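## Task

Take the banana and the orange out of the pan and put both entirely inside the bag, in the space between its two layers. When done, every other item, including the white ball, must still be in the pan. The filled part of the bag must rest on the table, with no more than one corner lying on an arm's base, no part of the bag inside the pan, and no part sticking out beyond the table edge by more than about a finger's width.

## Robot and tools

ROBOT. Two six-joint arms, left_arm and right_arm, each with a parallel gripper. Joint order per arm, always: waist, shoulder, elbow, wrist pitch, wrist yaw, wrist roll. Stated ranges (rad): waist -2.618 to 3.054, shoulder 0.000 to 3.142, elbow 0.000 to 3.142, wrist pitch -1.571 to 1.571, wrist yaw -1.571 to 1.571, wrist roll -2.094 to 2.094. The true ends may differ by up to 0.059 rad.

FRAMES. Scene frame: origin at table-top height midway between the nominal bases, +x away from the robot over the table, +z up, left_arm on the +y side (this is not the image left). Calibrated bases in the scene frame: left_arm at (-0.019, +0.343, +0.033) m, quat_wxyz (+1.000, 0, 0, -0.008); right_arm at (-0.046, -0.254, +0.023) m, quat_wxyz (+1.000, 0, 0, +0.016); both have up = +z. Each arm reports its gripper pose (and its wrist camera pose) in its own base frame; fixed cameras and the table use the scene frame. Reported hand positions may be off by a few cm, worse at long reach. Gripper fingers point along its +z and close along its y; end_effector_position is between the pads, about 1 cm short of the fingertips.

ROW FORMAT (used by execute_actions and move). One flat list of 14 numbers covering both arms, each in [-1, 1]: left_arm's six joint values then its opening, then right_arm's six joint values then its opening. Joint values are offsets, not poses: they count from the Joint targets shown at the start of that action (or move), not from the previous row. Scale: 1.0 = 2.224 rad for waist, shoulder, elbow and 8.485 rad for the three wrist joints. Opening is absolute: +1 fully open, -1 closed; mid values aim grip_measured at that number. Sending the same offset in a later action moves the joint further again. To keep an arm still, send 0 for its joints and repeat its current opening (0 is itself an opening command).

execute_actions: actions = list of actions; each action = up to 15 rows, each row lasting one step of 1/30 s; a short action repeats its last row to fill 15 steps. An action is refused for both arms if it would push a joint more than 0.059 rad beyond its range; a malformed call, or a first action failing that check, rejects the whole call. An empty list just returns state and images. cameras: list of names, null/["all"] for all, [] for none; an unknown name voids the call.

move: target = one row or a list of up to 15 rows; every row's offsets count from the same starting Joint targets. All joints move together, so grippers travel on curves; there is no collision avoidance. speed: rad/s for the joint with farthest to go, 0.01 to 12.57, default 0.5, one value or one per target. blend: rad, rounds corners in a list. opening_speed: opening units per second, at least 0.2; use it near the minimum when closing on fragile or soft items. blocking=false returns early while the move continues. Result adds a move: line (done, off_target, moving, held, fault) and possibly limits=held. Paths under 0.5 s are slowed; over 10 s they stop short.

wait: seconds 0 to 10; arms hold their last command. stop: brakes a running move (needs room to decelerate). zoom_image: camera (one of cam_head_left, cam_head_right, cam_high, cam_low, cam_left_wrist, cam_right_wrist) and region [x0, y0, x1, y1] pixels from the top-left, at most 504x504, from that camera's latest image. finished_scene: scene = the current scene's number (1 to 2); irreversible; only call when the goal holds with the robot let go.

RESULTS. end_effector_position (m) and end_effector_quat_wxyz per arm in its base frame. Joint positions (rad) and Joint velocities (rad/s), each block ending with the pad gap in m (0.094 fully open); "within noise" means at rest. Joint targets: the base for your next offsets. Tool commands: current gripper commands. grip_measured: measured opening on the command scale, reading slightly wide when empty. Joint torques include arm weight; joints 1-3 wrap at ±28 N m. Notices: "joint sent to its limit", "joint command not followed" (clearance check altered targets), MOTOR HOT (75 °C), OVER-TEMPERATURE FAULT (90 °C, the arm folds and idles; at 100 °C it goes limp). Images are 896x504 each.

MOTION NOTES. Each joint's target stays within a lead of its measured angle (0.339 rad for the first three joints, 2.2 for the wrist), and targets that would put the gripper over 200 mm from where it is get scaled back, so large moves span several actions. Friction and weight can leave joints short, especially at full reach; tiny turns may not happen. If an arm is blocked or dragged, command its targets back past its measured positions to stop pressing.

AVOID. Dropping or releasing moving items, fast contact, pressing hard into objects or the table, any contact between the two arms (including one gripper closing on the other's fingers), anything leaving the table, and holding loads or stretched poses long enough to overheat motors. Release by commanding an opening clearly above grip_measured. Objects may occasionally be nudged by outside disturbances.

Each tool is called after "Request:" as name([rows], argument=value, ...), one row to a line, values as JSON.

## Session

Request:
execute_actions(actions=[])

Request:
zoom_image(camera="cam_high", region=[300, 240, 560, 420])

Request:
zoom_image(camera="cam_head_left", region=[330, 190, 530, 370])

Scene clock: 0.00 s.
left_arm: end_effector_position=(+0.3944, +0.0308, +0.0949) grip_measured=+1.000 end_effector_quat_wxyz=(+0.587, -0.050, +0.806, +0.059) | right_arm: end_effector_position=(+0.3969, +0.0123, +0.0815) grip_measured=+1.000 end_effector_quat_wxyz=(+0.550, -0.013, +0.835, -0.014)
Joint positions: left_arm=[0.018 1.567 0.361 0.893 -0.137 -0.006 0.094] | right_arm=[0.058 1.557 0.408 0.741 0.063 -0.014 0.094]
Joint velocities: within noise
Joint torques (N m): no reading
Heat: left arm: 25 °C; right arm: 27 °C.
Joint targets: left_arm=[0.018 1.563 0.365 0.889 -0.137 -0.006] | right_arm=[0.058 1.547 0.419 0.755 0.063 -0.014]
Tool commands: left_gripper/opening=+1.0 right_gripper/opening=+1.0

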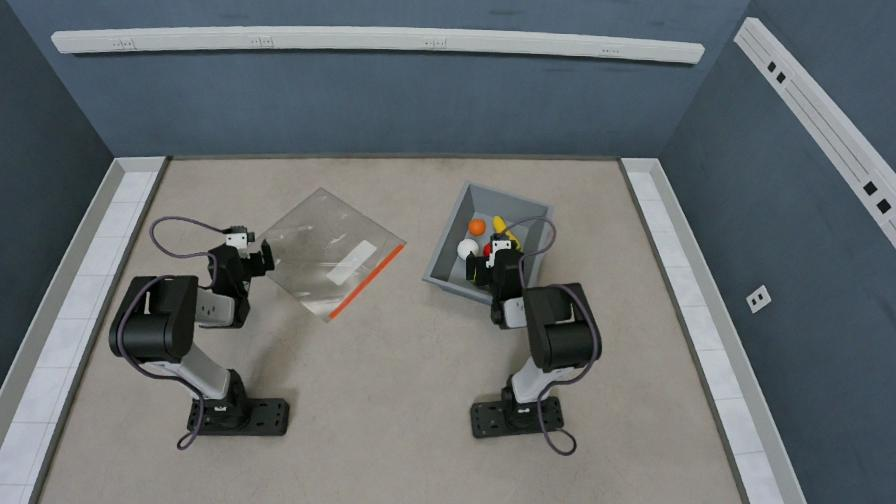

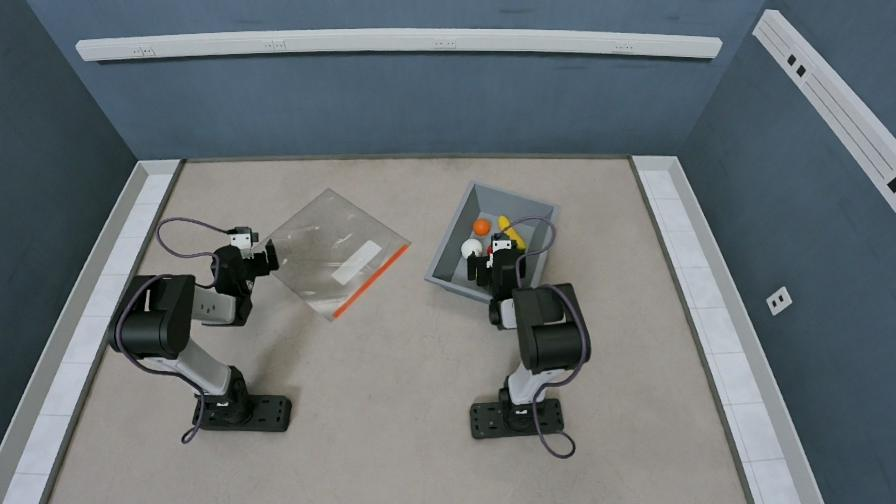

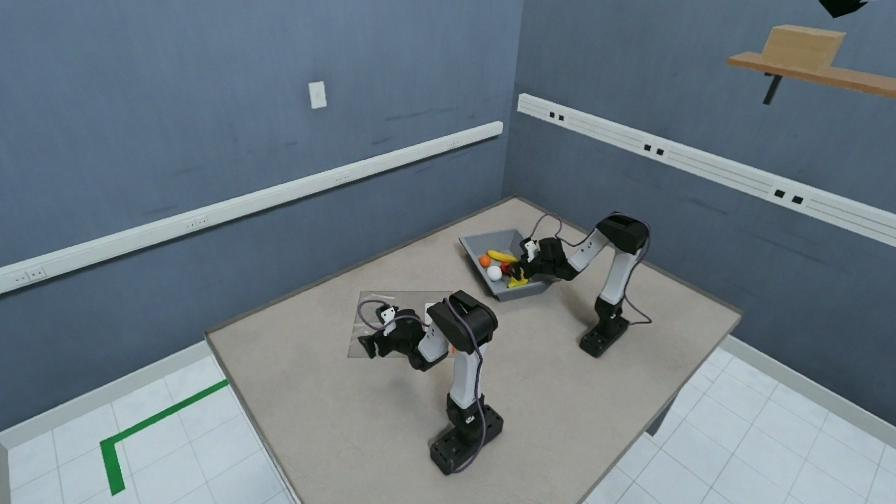

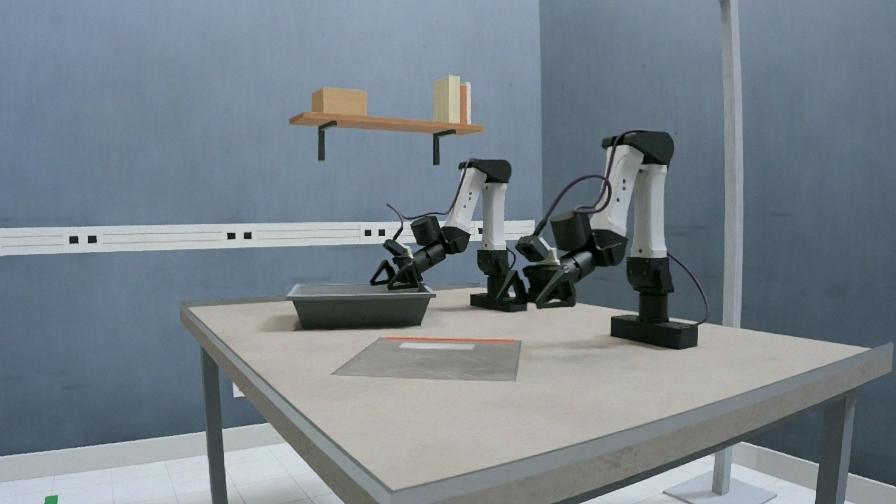

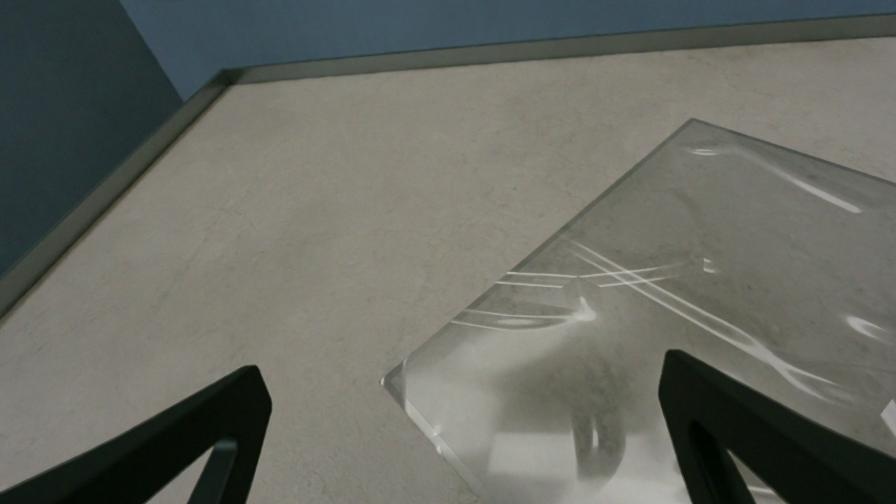

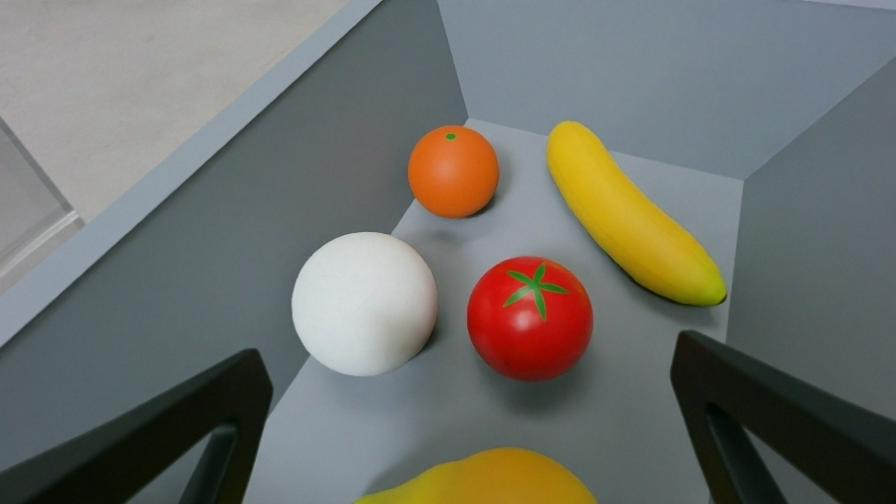

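Scaled by 1.938 from the camera's 896x504 image, which has a finer 1280x720 frame.

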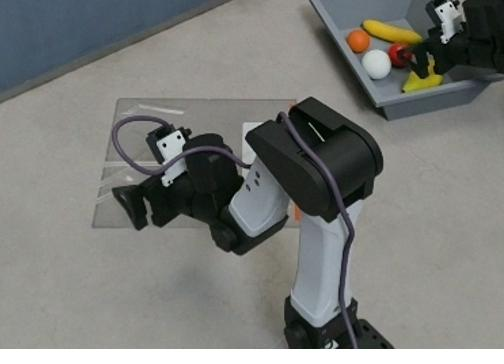

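Scaled by 2.520 from the camera's 896x504 image, which has a finer 1280x720 frame.

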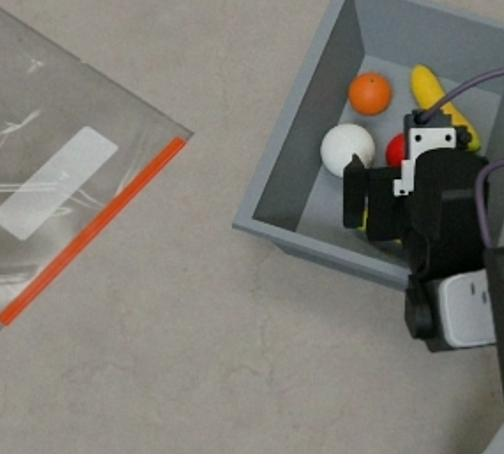

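Request:
move(target=[-0.2779,0.1452,0.5621,-0.2259,0.0161,0.0172,1,-0.0126,0.013,0.6142,-0.2315,-0.0074,0.0016,1], speed=0.9)

Scene clock: 3.97 s.
left_arm: end_effector_position=(+0.3466, -0.2339, +0.1215) grip_measured=+1.000 end_effector_quat_wxyz=(+0.139, +0.351, +0.925, -0.026) | right_arm: end_effector_position=(+0.3767, +0.0125, +0.2757) grip_measured=+1.000 end_effector_quat_wxyz=(+0.275, -0.021, +0.961, -0.001)
Joint positions: left_arm=[-0.6 1.868 1.595 -1.015 -0.014 0.128 0.094] | right_arm=[0.038 1.564 1.761 -1.21 0.01 -0.008 0.094]
Joint velocities: within noise
Joint torques (N m): left_arm=[0.17 -7.97 9.65 0.9 0.14 0.05] | right_arm=[-0.68 -5.19 8.76 1.28 -0.1 0.12]
Heat: left arm: 26 °C; right arm: 28 °C.
Joint targets: left_arm=[-0.600 1.886 1.616 -1.028 0.000 0.140] | right_arm=[0.030 1.576 1.785 -1.209 0.000 -0.001]
move: done

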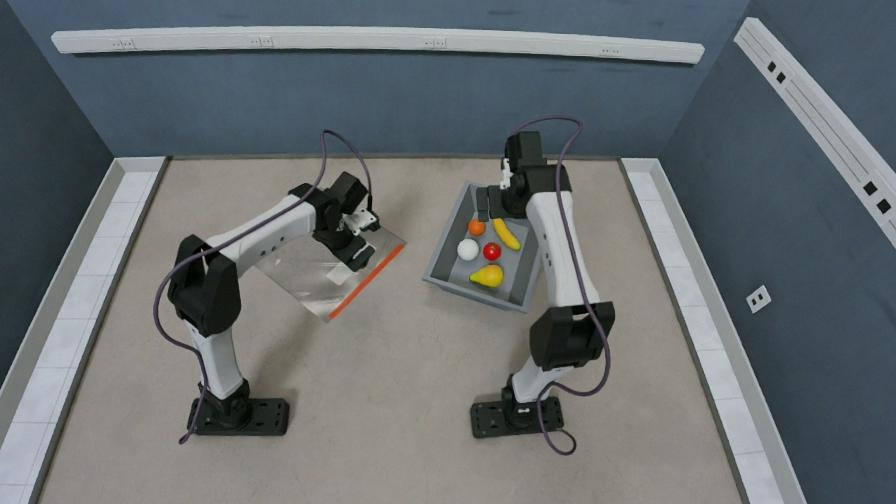

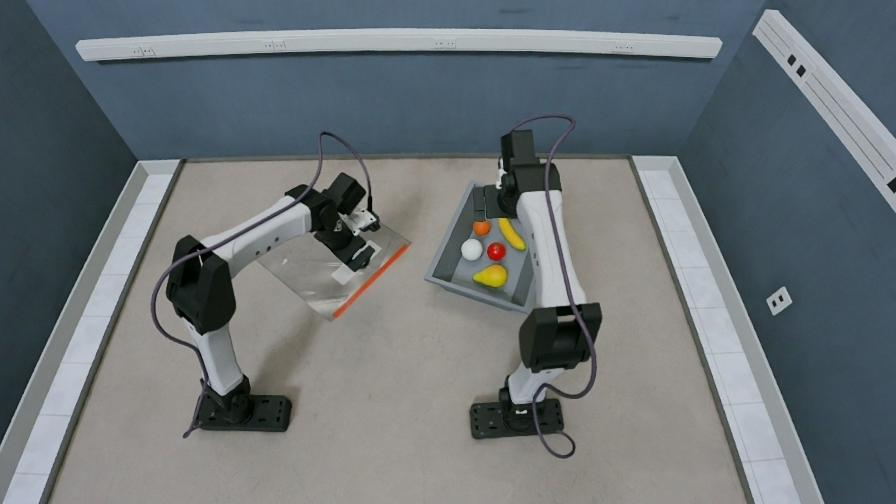

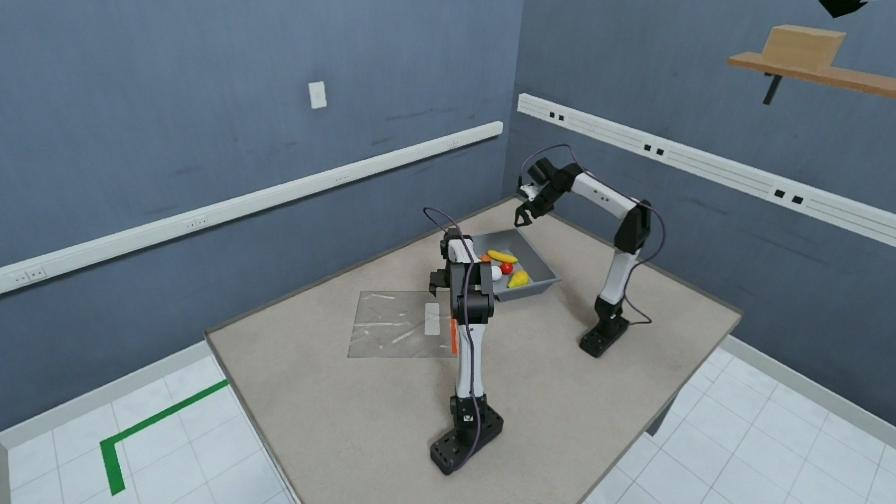

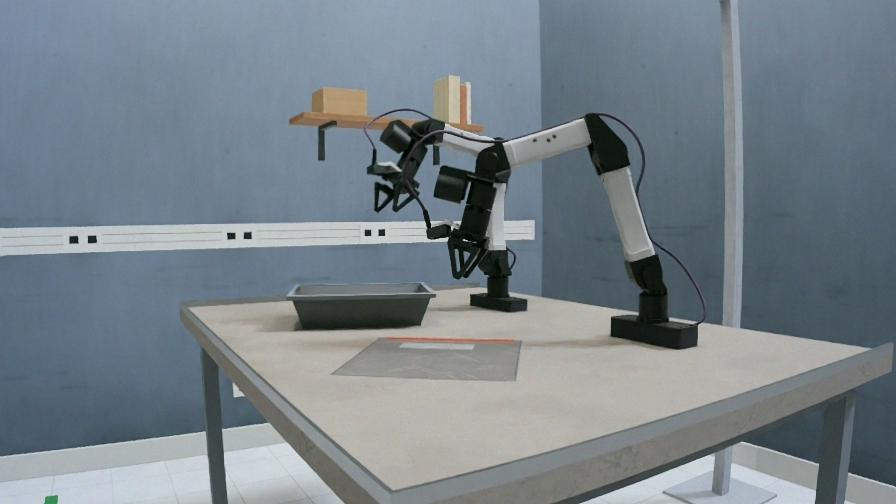

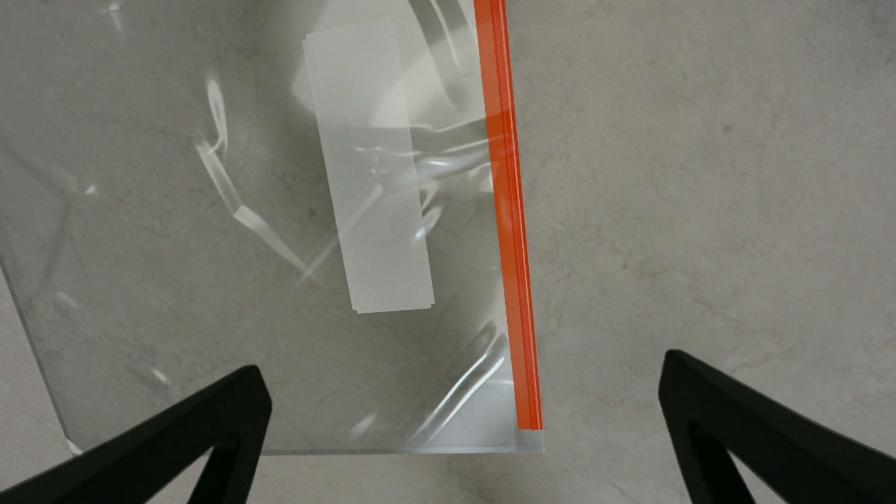

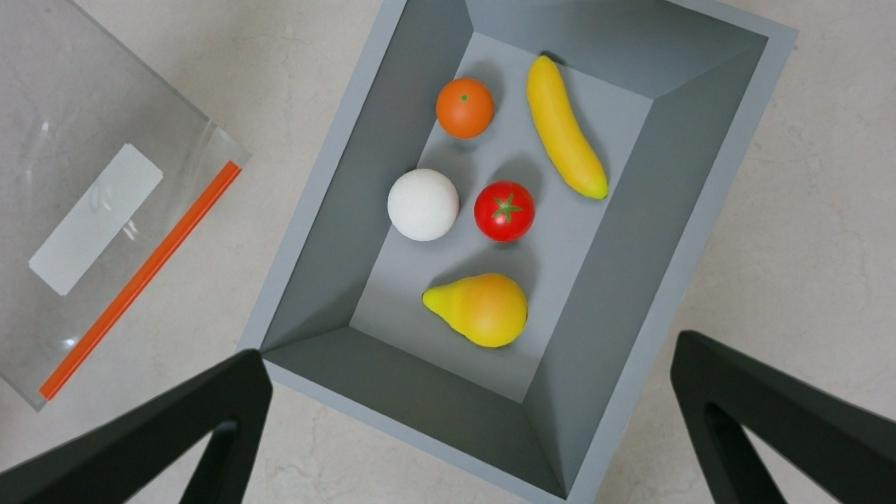

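Request:
move(target=[-0.0058,0.0478,-0.1315,0.0409,0,-0.0083,-0.1,0,0,0,0,0,0,1], speed=0.5, cameras=["cam_left_wrist"])

Scene clock: 6.40 s.
left_arm: end_effector_position=(+0.3400, -0.2325, +0.0150) grip_measured=-0.098 end_effector_quat_wxyz=(+0.111, +0.333, +0.936, -0.023) | right_arm: end_effector_position=(+0.3765, +0.0125, +0.2756) grip_measured=+1.000 end_effector_quat_wxyz=(+0.275, -0.021, +0.961, +0.000)
Joint positions: left_arm=[-0.606 1.981 1.329 -0.691 -0.014 0.08 0.042] | right_arm=[0.038 1.564 1.761 -1.211 0.009 -0.008 0.094]
Joint velocities: within noise
Joint torques (N m): left_arm=[-0.38 -8.92 6.35 1 0.13 -0.14] | right_arm=[-0.69 -5.19 8.76 1.29 -0.11 0.12]
Heat: left arm: 26 °C; right arm: 28 °C.
Joint targets: left_arm=[-0.613 1.992 1.323 -0.681 0.000 0.069] | right_arm=[0.030 1.576 1.785 -1.209 0.000 -0.001]
move: done
Images, in order (width x height): cam_left_wrist 896x504.

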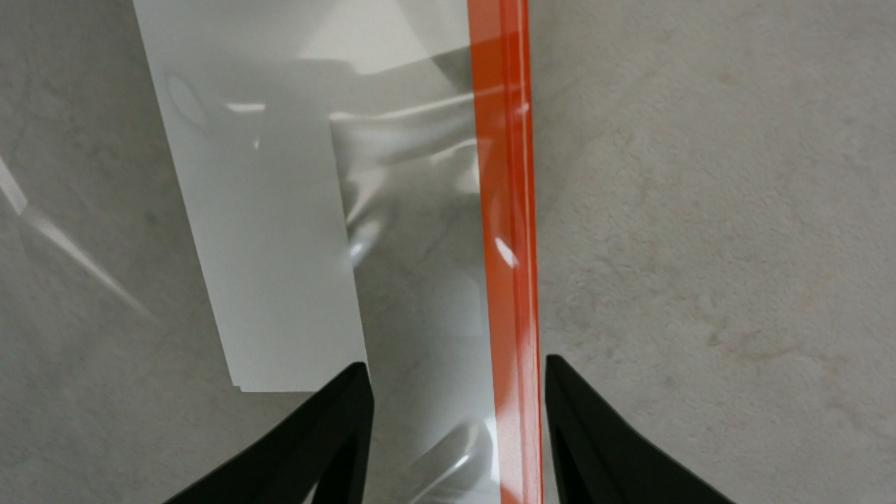

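Request:
move([
  [0,0.0255,-0.0261,0.0136,0,0,-0.1,0,0,0,0,0,0,1],
  [0,0.0412,-0.0427,0.0218,0,0,-0.1,0,0,0,0,0,0,1],
], speed=[0.2,0.06], cameras=["cam_left_wrist"])

Scene clock: 8.73 s.
left_arm: end_effector_position=(+0.3418, -0.2338, -0.0163) grip_measured=-0.099 end_effector_quat_wxyz=(+0.119, +0.333, +0.935, -0.025) | right_arm: end_effector_position=(+0.3764, +0.0125, +0.2755) grip_measured=+1.000 end_effector_quat_wxyz=(+0.275, -0.021, +0.961, +0.000)
Joint positions: left_arm=[-0.606 2.032 1.261 -0.558 -0.014 0.08 0.042] | right_arm=[0.038 1.564 1.761 -1.211 0.009 -0.008 0.094]
Joint velocities: within noise
Joint torques (N m): left_arm=[-0.31 -5.83 3.4 1.66 0.13 -0.15] | right_arm=[-0.69 -5.2 8.76 1.29 -0.11 0.12]
Heat: left arm: 26 °C; right arm: 28 °C.
Joint targets: left_arm=[-0.613 2.084 1.228 -0.496 0.000 0.069] | right_arm=[0.030 1.576 1.785 -1.210 0.000 -0.001]
move: off_target (left_arm); left_arm: the wrist pitch is farthest, 0.062 rad from its target
Images, in order (width x height): cam_left_wrist 896x504.

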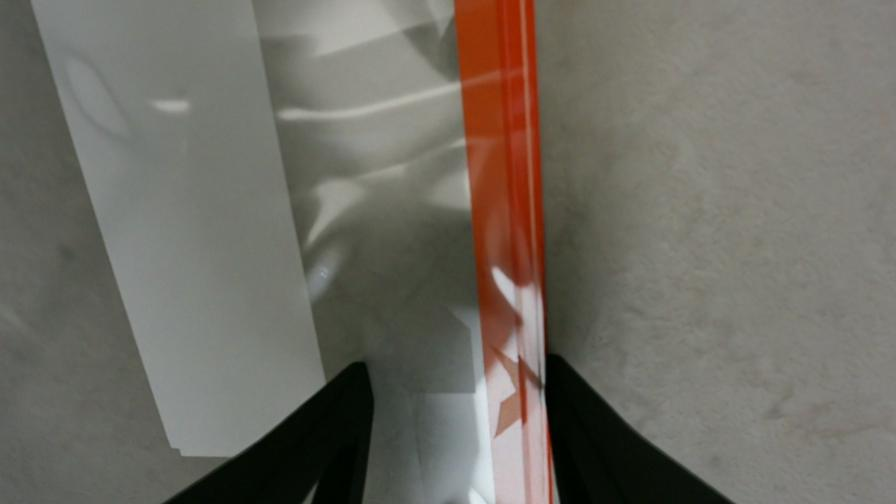

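Request:
move([
  [0.0,-0.0157,0.0166,-0.0082,0,0,-0.1,0,0,0,0,0,0,1],
  [0.0095,-0.0157,0.0166,-0.0082,0,0,-0.1,0,0,0,0,0,0,1],
  [0.0095,0,0,0,0,0,-0.1,0,0,0,0,0,0,1],
], speed=[0.2,0.2,0.06], cameras=["cam_left_wrist"])

Scene clock: 10.90 s.
left_arm: end_effector_position=(+0.3422, -0.2333, -0.0164) grip_measured=-0.099 end_effector_quat_wxyz=(+0.118, +0.330, +0.936, -0.032) | right_arm: end_effector_position=(+0.3764, +0.0125, +0.2755) grip_measured=+1.000 end_effector_quat_wxyz=(+0.275, -0.021, +0.961, +0.000)
Joint positions: left_arm=[-0.598 2.03 1.258 -0.553 0.001 0.08 0.042] | right_arm=[0.038 1.564 1.761 -1.211 0.009 -0.008 0.094]
Joint velocities: within noise
Joint torques (N m): left_arm=[0.72 -5.67 3.73 1.62 0.01 -0.14] | right_arm=[-0.69 -5.18 8.75 1.29 -0.11 0.12]
Heat: left arm: 27 °C; right arm: 29 °C.
Joint targets: left_arm=[-0.592 2.084 1.228 -0.496 0.000 0.069] | right_arm=[0.030 1.576 1.785 -1.210 0.000 -0.001]
move: off_target (left_arm); left_arm: the wrist pitch is farthest, 0.057 rad from its target
Images, in order (width x height): cam_left_wrist 896x504.

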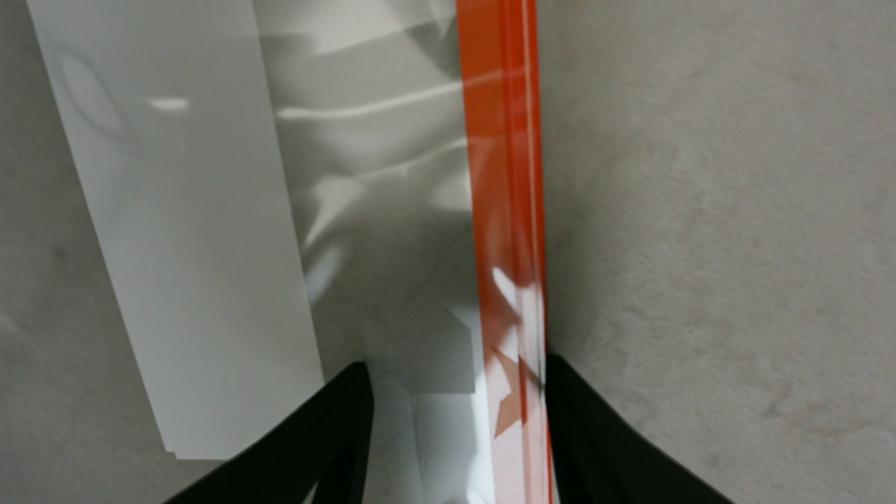

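Request:
move([
  [0.0,-0.042,0.0427,-0.0218,0,0,-0.1,0,0,0,0,0,0,1],
  [0.006,-0.042,0.0427,-0.0218,0,0,-0.1,0,0,0,0,0,0,1],
  [0.006,0,0,0,0,0,-0.1,0,0,0,0,0,0,1],
], speed=[0.2,0.2,0.1], cameras=["cam_left_wrist"])

Scene clock: 14.57 s.
left_arm: end_effector_position=(+0.3446, -0.2299, -0.0165) grip_measured=-0.099 end_effector_quat_wxyz=(+0.116, +0.324, +0.938, -0.034) | right_arm: end_effector_position=(+0.3764, +0.0125, +0.2755) grip_measured=+1.000 end_effector_quat_wxyz=(+0.275, -0.021, +0.961, +0.000)
Joint positions: left_arm=[-0.585 2.032 1.261 -0.556 0.009 0.08 0.042] | right_arm=[0.038 1.564 1.761 -1.211 0.009 -0.008 0.094]
Joint velocities: within noise
Joint torques (N m): left_arm=[0.73 -5.85 3.44 1.64 -0.05 -0.13] | right_arm=[-0.68 -5.18 8.75 1.29 -0.11 0.13]
Heat: left arm: 27 °C; right arm: 29 °C.
Joint targets: left_arm=[-0.578 2.084 1.228 -0.496 0.000 0.069] | right_arm=[0.030 1.576 1.785 -1.210 0.000 -0.001]
move: off_target (left_arm); left_arm: the wrist pitch is farthest, 0.060 rad from its target
Images, in order (width x height): cam_left_wrist 896x504.

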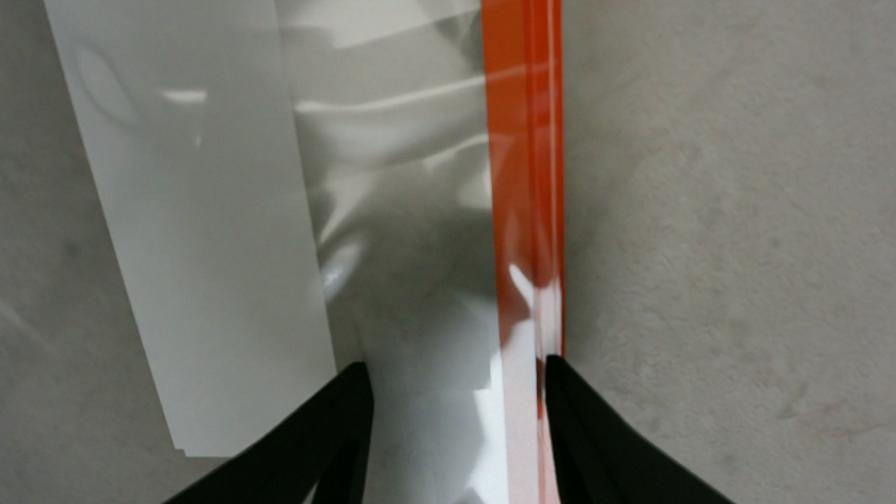

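Request:
move(target=[0,0,0,0,0,0,-1,0,0,0,0,0,0,1], opening_speed=0.4, cameras=["cam_left_wrist"])

Scene clock: 17.23 s.
left_arm: end_effector_position=(+0.3536, -0.2370, -0.0154) grip_measured=-0.985 end_effector_quat_wxyz=(+0.141, +0.323, +0.935, -0.044) | right_arm: end_effector_position=(+0.3764, +0.0125, +0.2755) grip_measured=+1.000 end_effector_quat_wxyz=(+0.275, -0.021, +0.961, +0.000)
Joint positions: left_arm=[-0.585 2.034 1.253 -0.495 0.014 0.08 0.001] | right_arm=[0.038 1.564 1.761 -1.211 0.009 -0.008 0.094]
Joint velocities: within noise
Joint torques (N m): left_arm=[0.73 -6.04 4.33 1.06 -0.11 -0.14] | right_arm=[-0.68 -5.18 8.75 1.29 -0.11 0.12]
Heat: left arm: 27 °C; right arm: 29 °C.
Joint targets: left_arm=[-0.578 2.084 1.228 -0.496 0.000 0.069] | right_arm=[0.030 1.576 1.785 -1.210 0.000 -0.001]
move: off_target (left_arm); left_arm: the shoulder is farthest, 0.050 rad from its target
Images, in order (width x height): cam_left_wrist 896x504.

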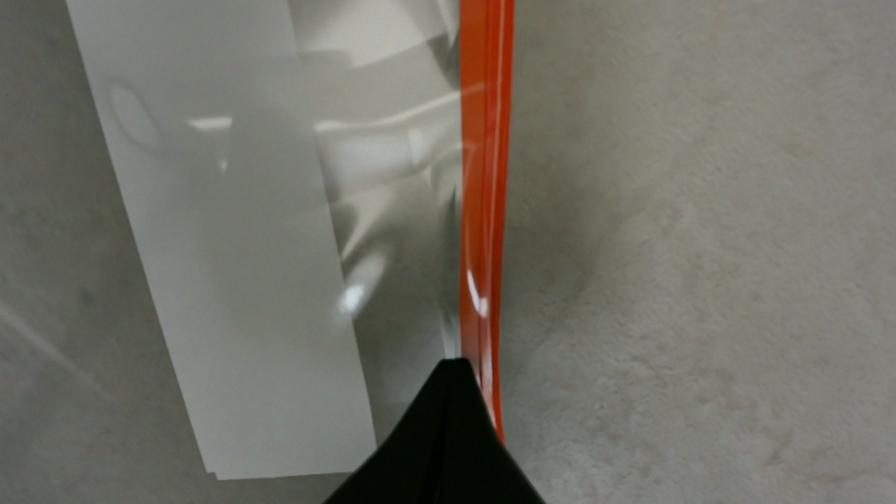

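Request:
move(target=[0,-0.0468,0.0409,-0.02,0,0,-1,0,0,0,0,0,0,1], speed=0.1, cameras=["cam_left_wrist"])

Request:
zoom_image(camera="cam_left_wrist", region=[300, 100, 700, 450])

Scene clock: 19.80 s.
left_arm: end_effector_position=(+0.3391, -0.2274, -0.0020) grip_measured=-0.985 end_effector_quat_wxyz=(+0.099, +0.325, +0.940, -0.033) | right_arm: end_effector_position=(+0.3764, +0.0125, +0.2755) grip_measured=+1.000 end_effector_quat_wxyz=(+0.275, -0.021, +0.961, +0.000)
Joint positions: left_arm=[-0.585 2.01 1.301 -0.653 0.014 0.08 0.001] | right_arm=[0.038 1.564 1.761 -1.211 0.009 -0.008 0.094]
Joint velocities: within noise
Joint torques (N m): left_arm=[0.75 -12.11 8.58 0.75 -0.11 -0.14] | right_arm=[-0.68 -5.19 8.75 1.29 -0.11 0.12]
Heat: left arm: 27 °C; right arm: 29 °C.
Joint targets: left_arm=[-0.578 1.980 1.320 -0.666 0.000 0.069] | right_arm=[0.030 1.576 1.785 -1.210 0.000 -0.001]
move: done
Images, in order (width x height): cam_left_wrist 896x504.

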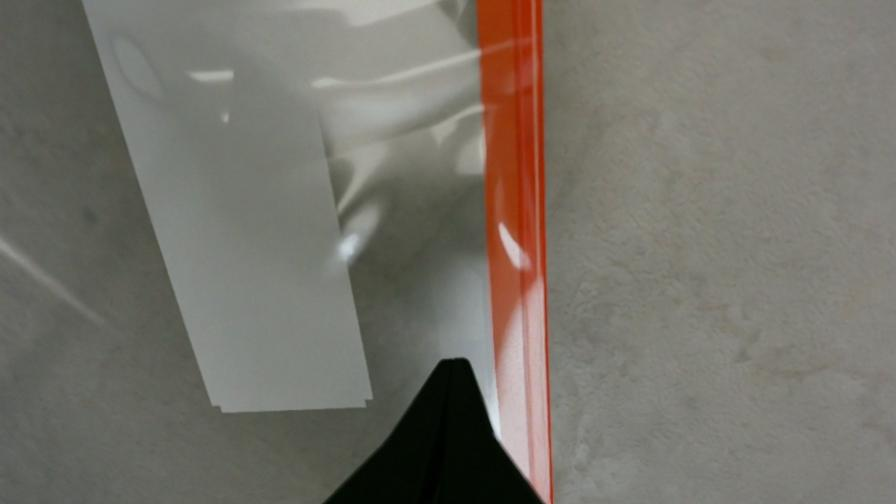

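Scaled by 1.260 from the camera's 896x504 image, which has a finer 1280x720 frame.

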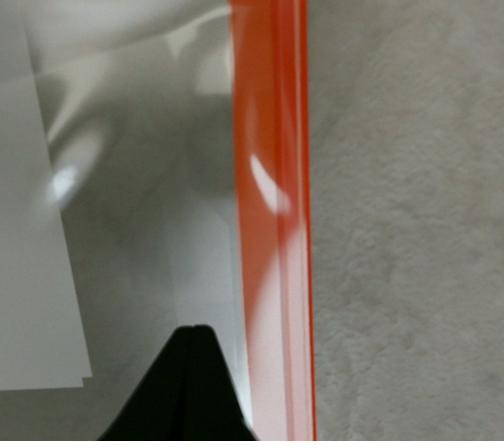

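Request:
move([
  [0.002,0,0,0,0,0,-0.05,0,0,0,0,0,0,1],
  [0.002,0.0622,-0.0554,0.0275,0,0,-0.05,0,0,0,0,0,0,1],
], speed=0.1, cameras=["cam_left_wrist"])

Request:
move(target=[0,0,0,0,0,0,-1,0,0,0,0,0,0,1], opening_speed=0.4, cameras=["cam_left_wrist"])

Scene clock: 23.63 s.
left_arm: end_effector_position=(+0.3448, -0.2314, -0.0176) grip_measured=-0.052 end_effector_quat_wxyz=(+0.124, +0.324, +0.937, -0.042) | right_arm: end_effector_position=(+0.3764, +0.0125, +0.2755) grip_measured=+1.000 end_effector_quat_wxyz=(+0.275, -0.021, +0.961, +0.000)
Joint positions: left_arm=[-0.583 2.025 1.24 -0.523 0.02 0.08 0.045] | right_arm=[0.038 1.564 1.761 -1.211 0.009 -0.008 0.094]
Joint velocities: within noise
Joint torques (N m): left_arm=[0.88 -2.55 2.39 2.03 -0.16 -0.14] | right_arm=[-0.69 -5.19 8.75 1.29 -0.11 0.12]
Heat: left arm: 28 °C; right arm: 30 °C.
Joint targets: left_arm=[-0.574 2.118 1.196 -0.432 0.000 0.069] | right_arm=[0.030 1.576 1.785 -1.210 0.000 -0.001]
move: off_target (left_arm); left_arm: the shoulder is farthest, 0.093 rad from its target
Images, in order (width x height): cam_left_wrist 896x504.

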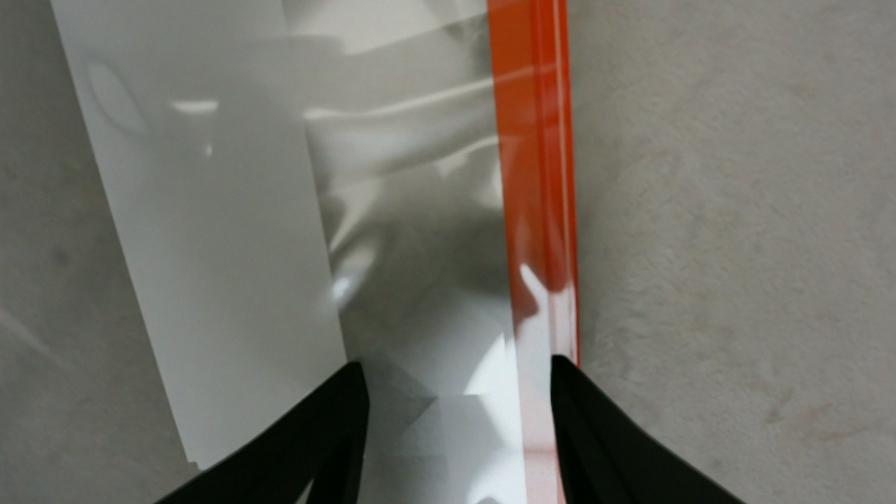

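Scene clock: 26.23 s.
left_arm: end_effector_position=(+0.3643, -0.2431, -0.0161) grip_measured=-0.985 end_effector_quat_wxyz=(+0.170, +0.321, +0.930, -0.051) | right_arm: end_effector_position=(+0.3764, +0.0125, +0.2755) grip_measured=+1.000 end_effector_quat_wxyz=(+0.275, -0.021, +0.961, +0.000)
Joint positions: left_arm=[-0.583 2.039 1.235 -0.411 0.015 0.079 0.001] | right_arm=[0.038 1.564 1.761 -1.211 0.009 -0.008 0.094]
Joint velocities: within noise
Joint torques (N m): left_arm=[0.94 -3.84 2.96 0.97 -0.12 -0.13] | right_arm=[-0.69 -5.2 8.75 1.29 -0.09 0.12]
Heat: left arm: 28 °C; right arm: 30 °C.
Joint targets: left_arm=[-0.574 2.118 1.196 -0.433 0.000 0.069] | right_arm=[0.030 1.576 1.785 -1.210 0.000 -0.001]
move: off_target (left_arm); left_arm: the shoulder is farthest, 0.079 rad from its target
Images, in order (width x height): cam_left_wrist 896x504.

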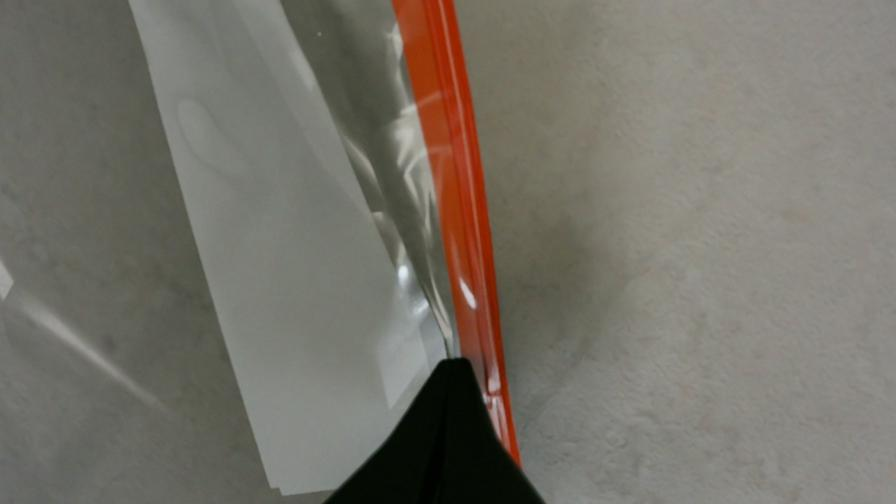

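Request:
move(target=[0,-0.06,0.055,-0.027,0,0,-1,0,0,0,0,0,0,1], speed=0.1, cameras=["cam_left_wrist"])

Request:
zoom_image(camera="cam_left_wrist", region=[250, 50, 700, 450])

Scene clock: 29.37 s.
left_arm: end_effector_position=(+0.3395, -0.2268, -0.0041) grip_measured=-0.985 end_effector_quat_wxyz=(+0.098, +0.324, +0.940, -0.033) | right_arm: end_effector_position=(+0.3764, +0.0125, +0.2755) grip_measured=+1.000 end_effector_quat_wxyz=(+0.275, -0.021, +0.961, +0.000)
Joint positions: left_arm=[-0.583 2.015 1.3 -0.648 0.015 0.079 0.001] | right_arm=[0.038 1.564 1.761 -1.211 0.009 -0.008 0.094]
Joint velocities: within noise
Joint torques (N m): left_arm=[0.91 -12.18 8.59 0.74 -0.12 -0.13] | right_arm=[-0.7 -5.2 8.76 1.29 -0.11 0.12]
Heat: left arm: 29 °C; right arm: 30 °C.
Joint targets: left_arm=[-0.574 1.985 1.319 -0.661 0.000 0.069] | right_arm=[0.030 1.576 1.785 -1.210 0.000 -0.001]
move: done
Images, in order (width x height): cam_left_wrist 896x504.

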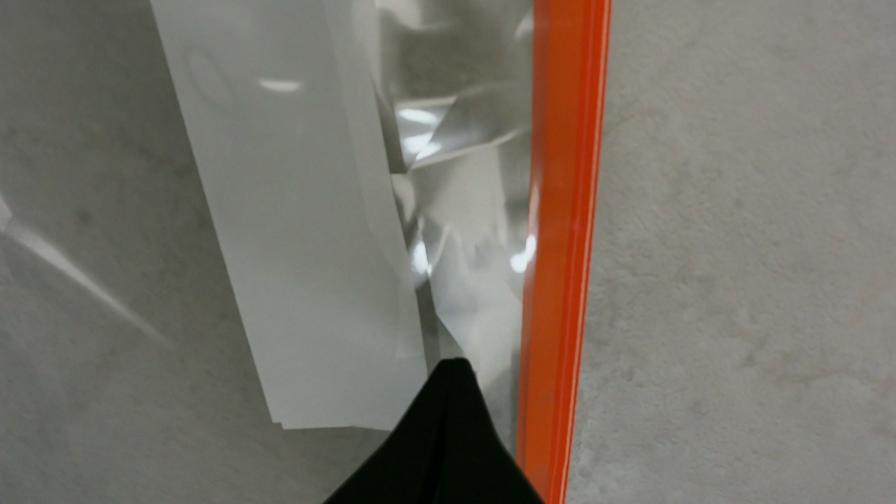

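Scaled by 1.120 from the camera's 896x504 image, which has a finer 1280x720 frame.

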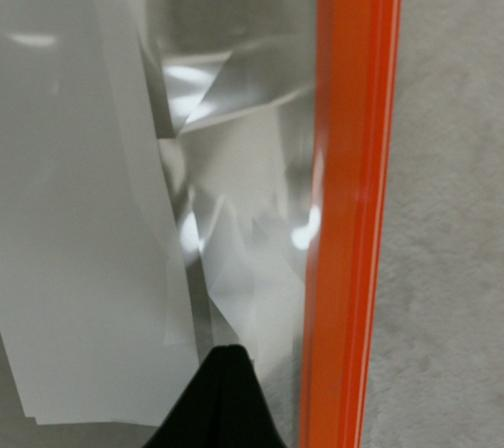

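Request:
move(target=[0,-0.03,0.05,-0.02,0,0,-1,0,0,0,0,0,0,1], speed=0.1)

Request:
zoom_image(camera="cam_head_left", region=[250, 180, 430, 340])

Request:
zoom_image(camera="cam_low", region=[310, 270, 570, 400])

Scene clock: 31.97 s.
left_arm: end_effector_position=(+0.3413, -0.2280, +0.0442) grip_measured=-0.985 end_effector_quat_wxyz=(+0.101, +0.324, +0.940, -0.034) | right_arm: end_effector_position=(+0.3764, +0.0125, +0.2755) grip_measured=+1.000 end_effector_quat_wxyz=(+0.275, -0.021, +0.961, +0.000)
Joint positions: left_arm=[-0.583 1.949 1.409 -0.818 0.015 0.079 0.001] | right_arm=[0.038 1.564 1.761 -1.211 0.009 -0.008 0.094]
Joint velocities: within noise
Joint torques (N m): left_arm=[0.87 -12.08 9.18 0.74 -0.11 -0.13] | right_arm=[-0.69 -5.2 8.77 1.29 -0.11 0.12]
Heat: left arm: 30 °C; right arm: 30 °C.
Joint targets: left_arm=[-0.574 1.918 1.430 -0.831 0.000 0.069] | right_arm=[0.030 1.576 1.785 -1.210 0.000 -0.001]
move: done

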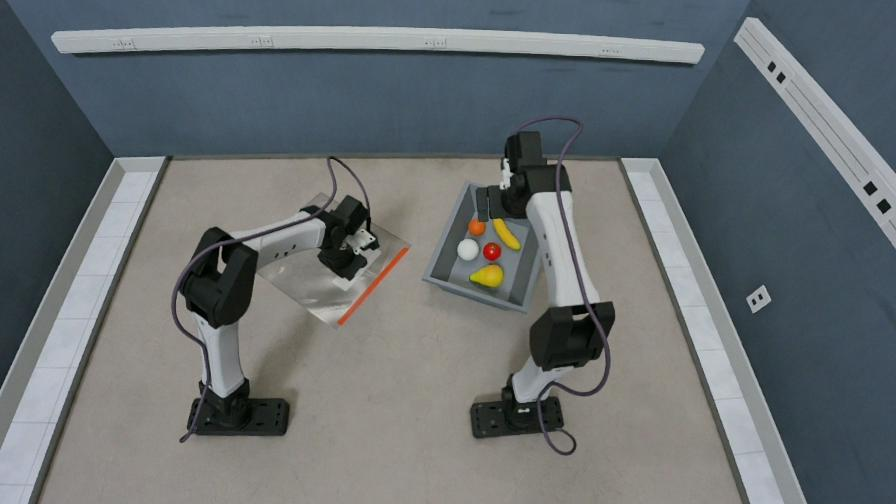

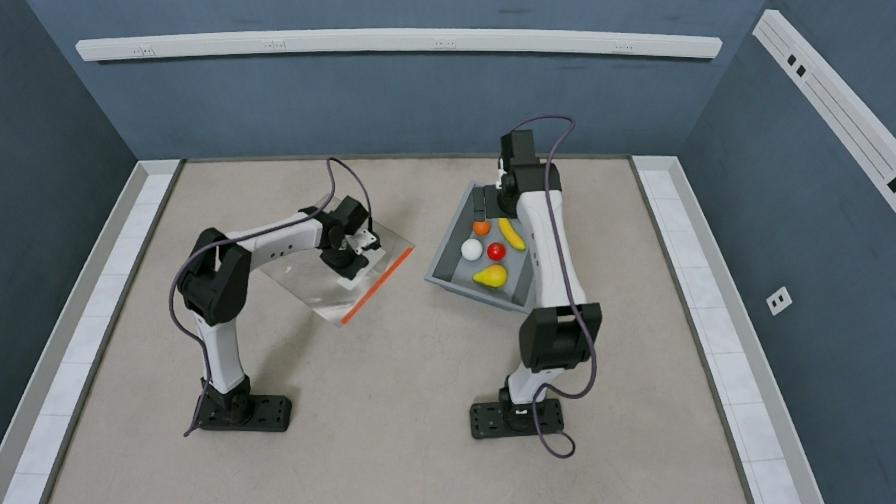

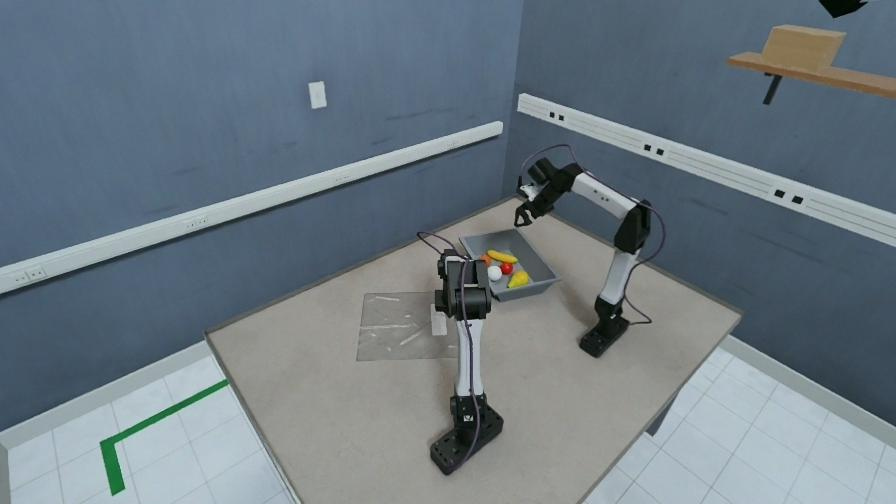

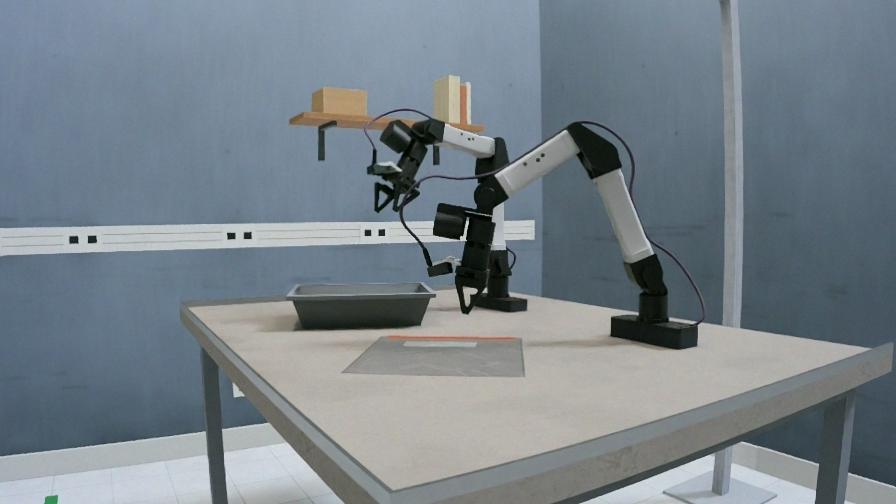

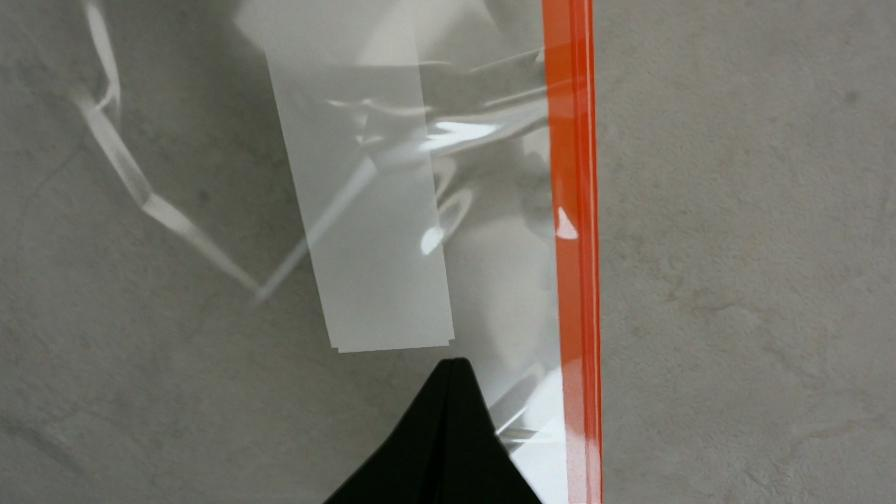

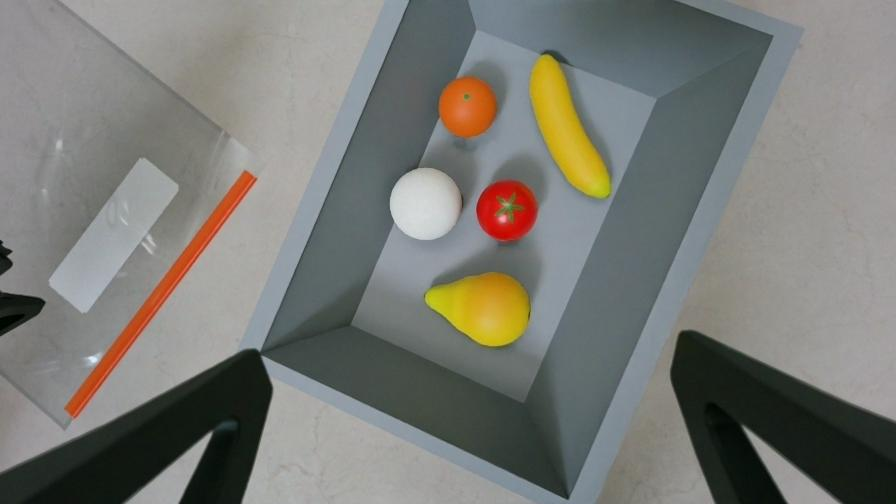

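Scaled by 2.800 from the camera's 896x504 image, which has a finer 1280x720 frame.

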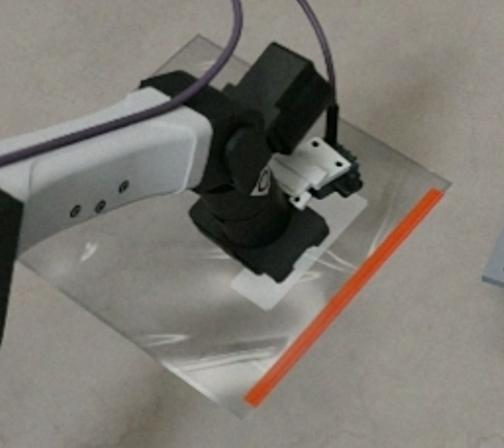

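Scaled by 1.938 from the camera's 896x504 image, which has a finer 1280x720 frame.

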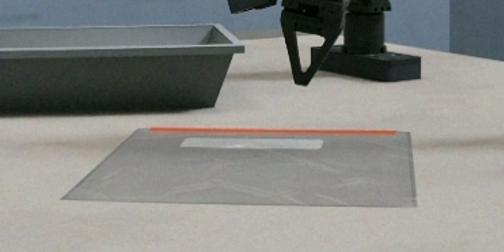

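Request:
move(target=[0,0.0495,-0.063,0.0253,0,0,0.0,0,0,0,0,0,0,1], speed=0.25, cameras=["cam_left_wrist"])

Scene clock: 34.20 s.
left_arm: end_effector_position=(+0.3434, -0.2293, -0.0030) grip_measured=-0.002 end_effector_quat_wxyz=(+0.108, +0.323, +0.939, -0.035) | right_arm: end_effector_position=(+0.3764, +0.0126, +0.2755) grip_measured=+1.000 end_effector_quat_wxyz=(+0.275, -0.021, +0.961, +0.000)
Joint positions: left_arm=[-0.583 2.013 1.297 -0.627 0.015 0.079 0.047] | right_arm=[0.038 1.564 1.761 -1.211 0.009 -0.008 0.094]
Joint velocities: within noise
Joint torques (N m): left_arm=[0.88 -8.72 5.94 1.04 -0.11 -0.13] | right_arm=[-0.68 -5.18 8.76 1.29 -0.11 0.12]
Heat: left arm: 31 °C; right arm: 30 °C.
Joint targets: left_arm=[-0.574 2.028 1.290 -0.617 0.000 0.069] | right_arm=[0.030 1.576 1.785 -1.210 0.000 -0.001]
move: done
Images, in order (width x height): cam_left_wrist 896x504.

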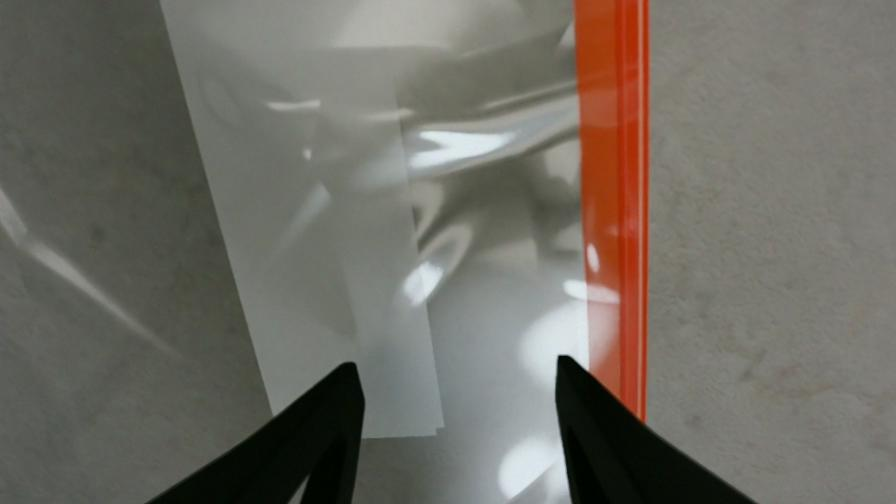

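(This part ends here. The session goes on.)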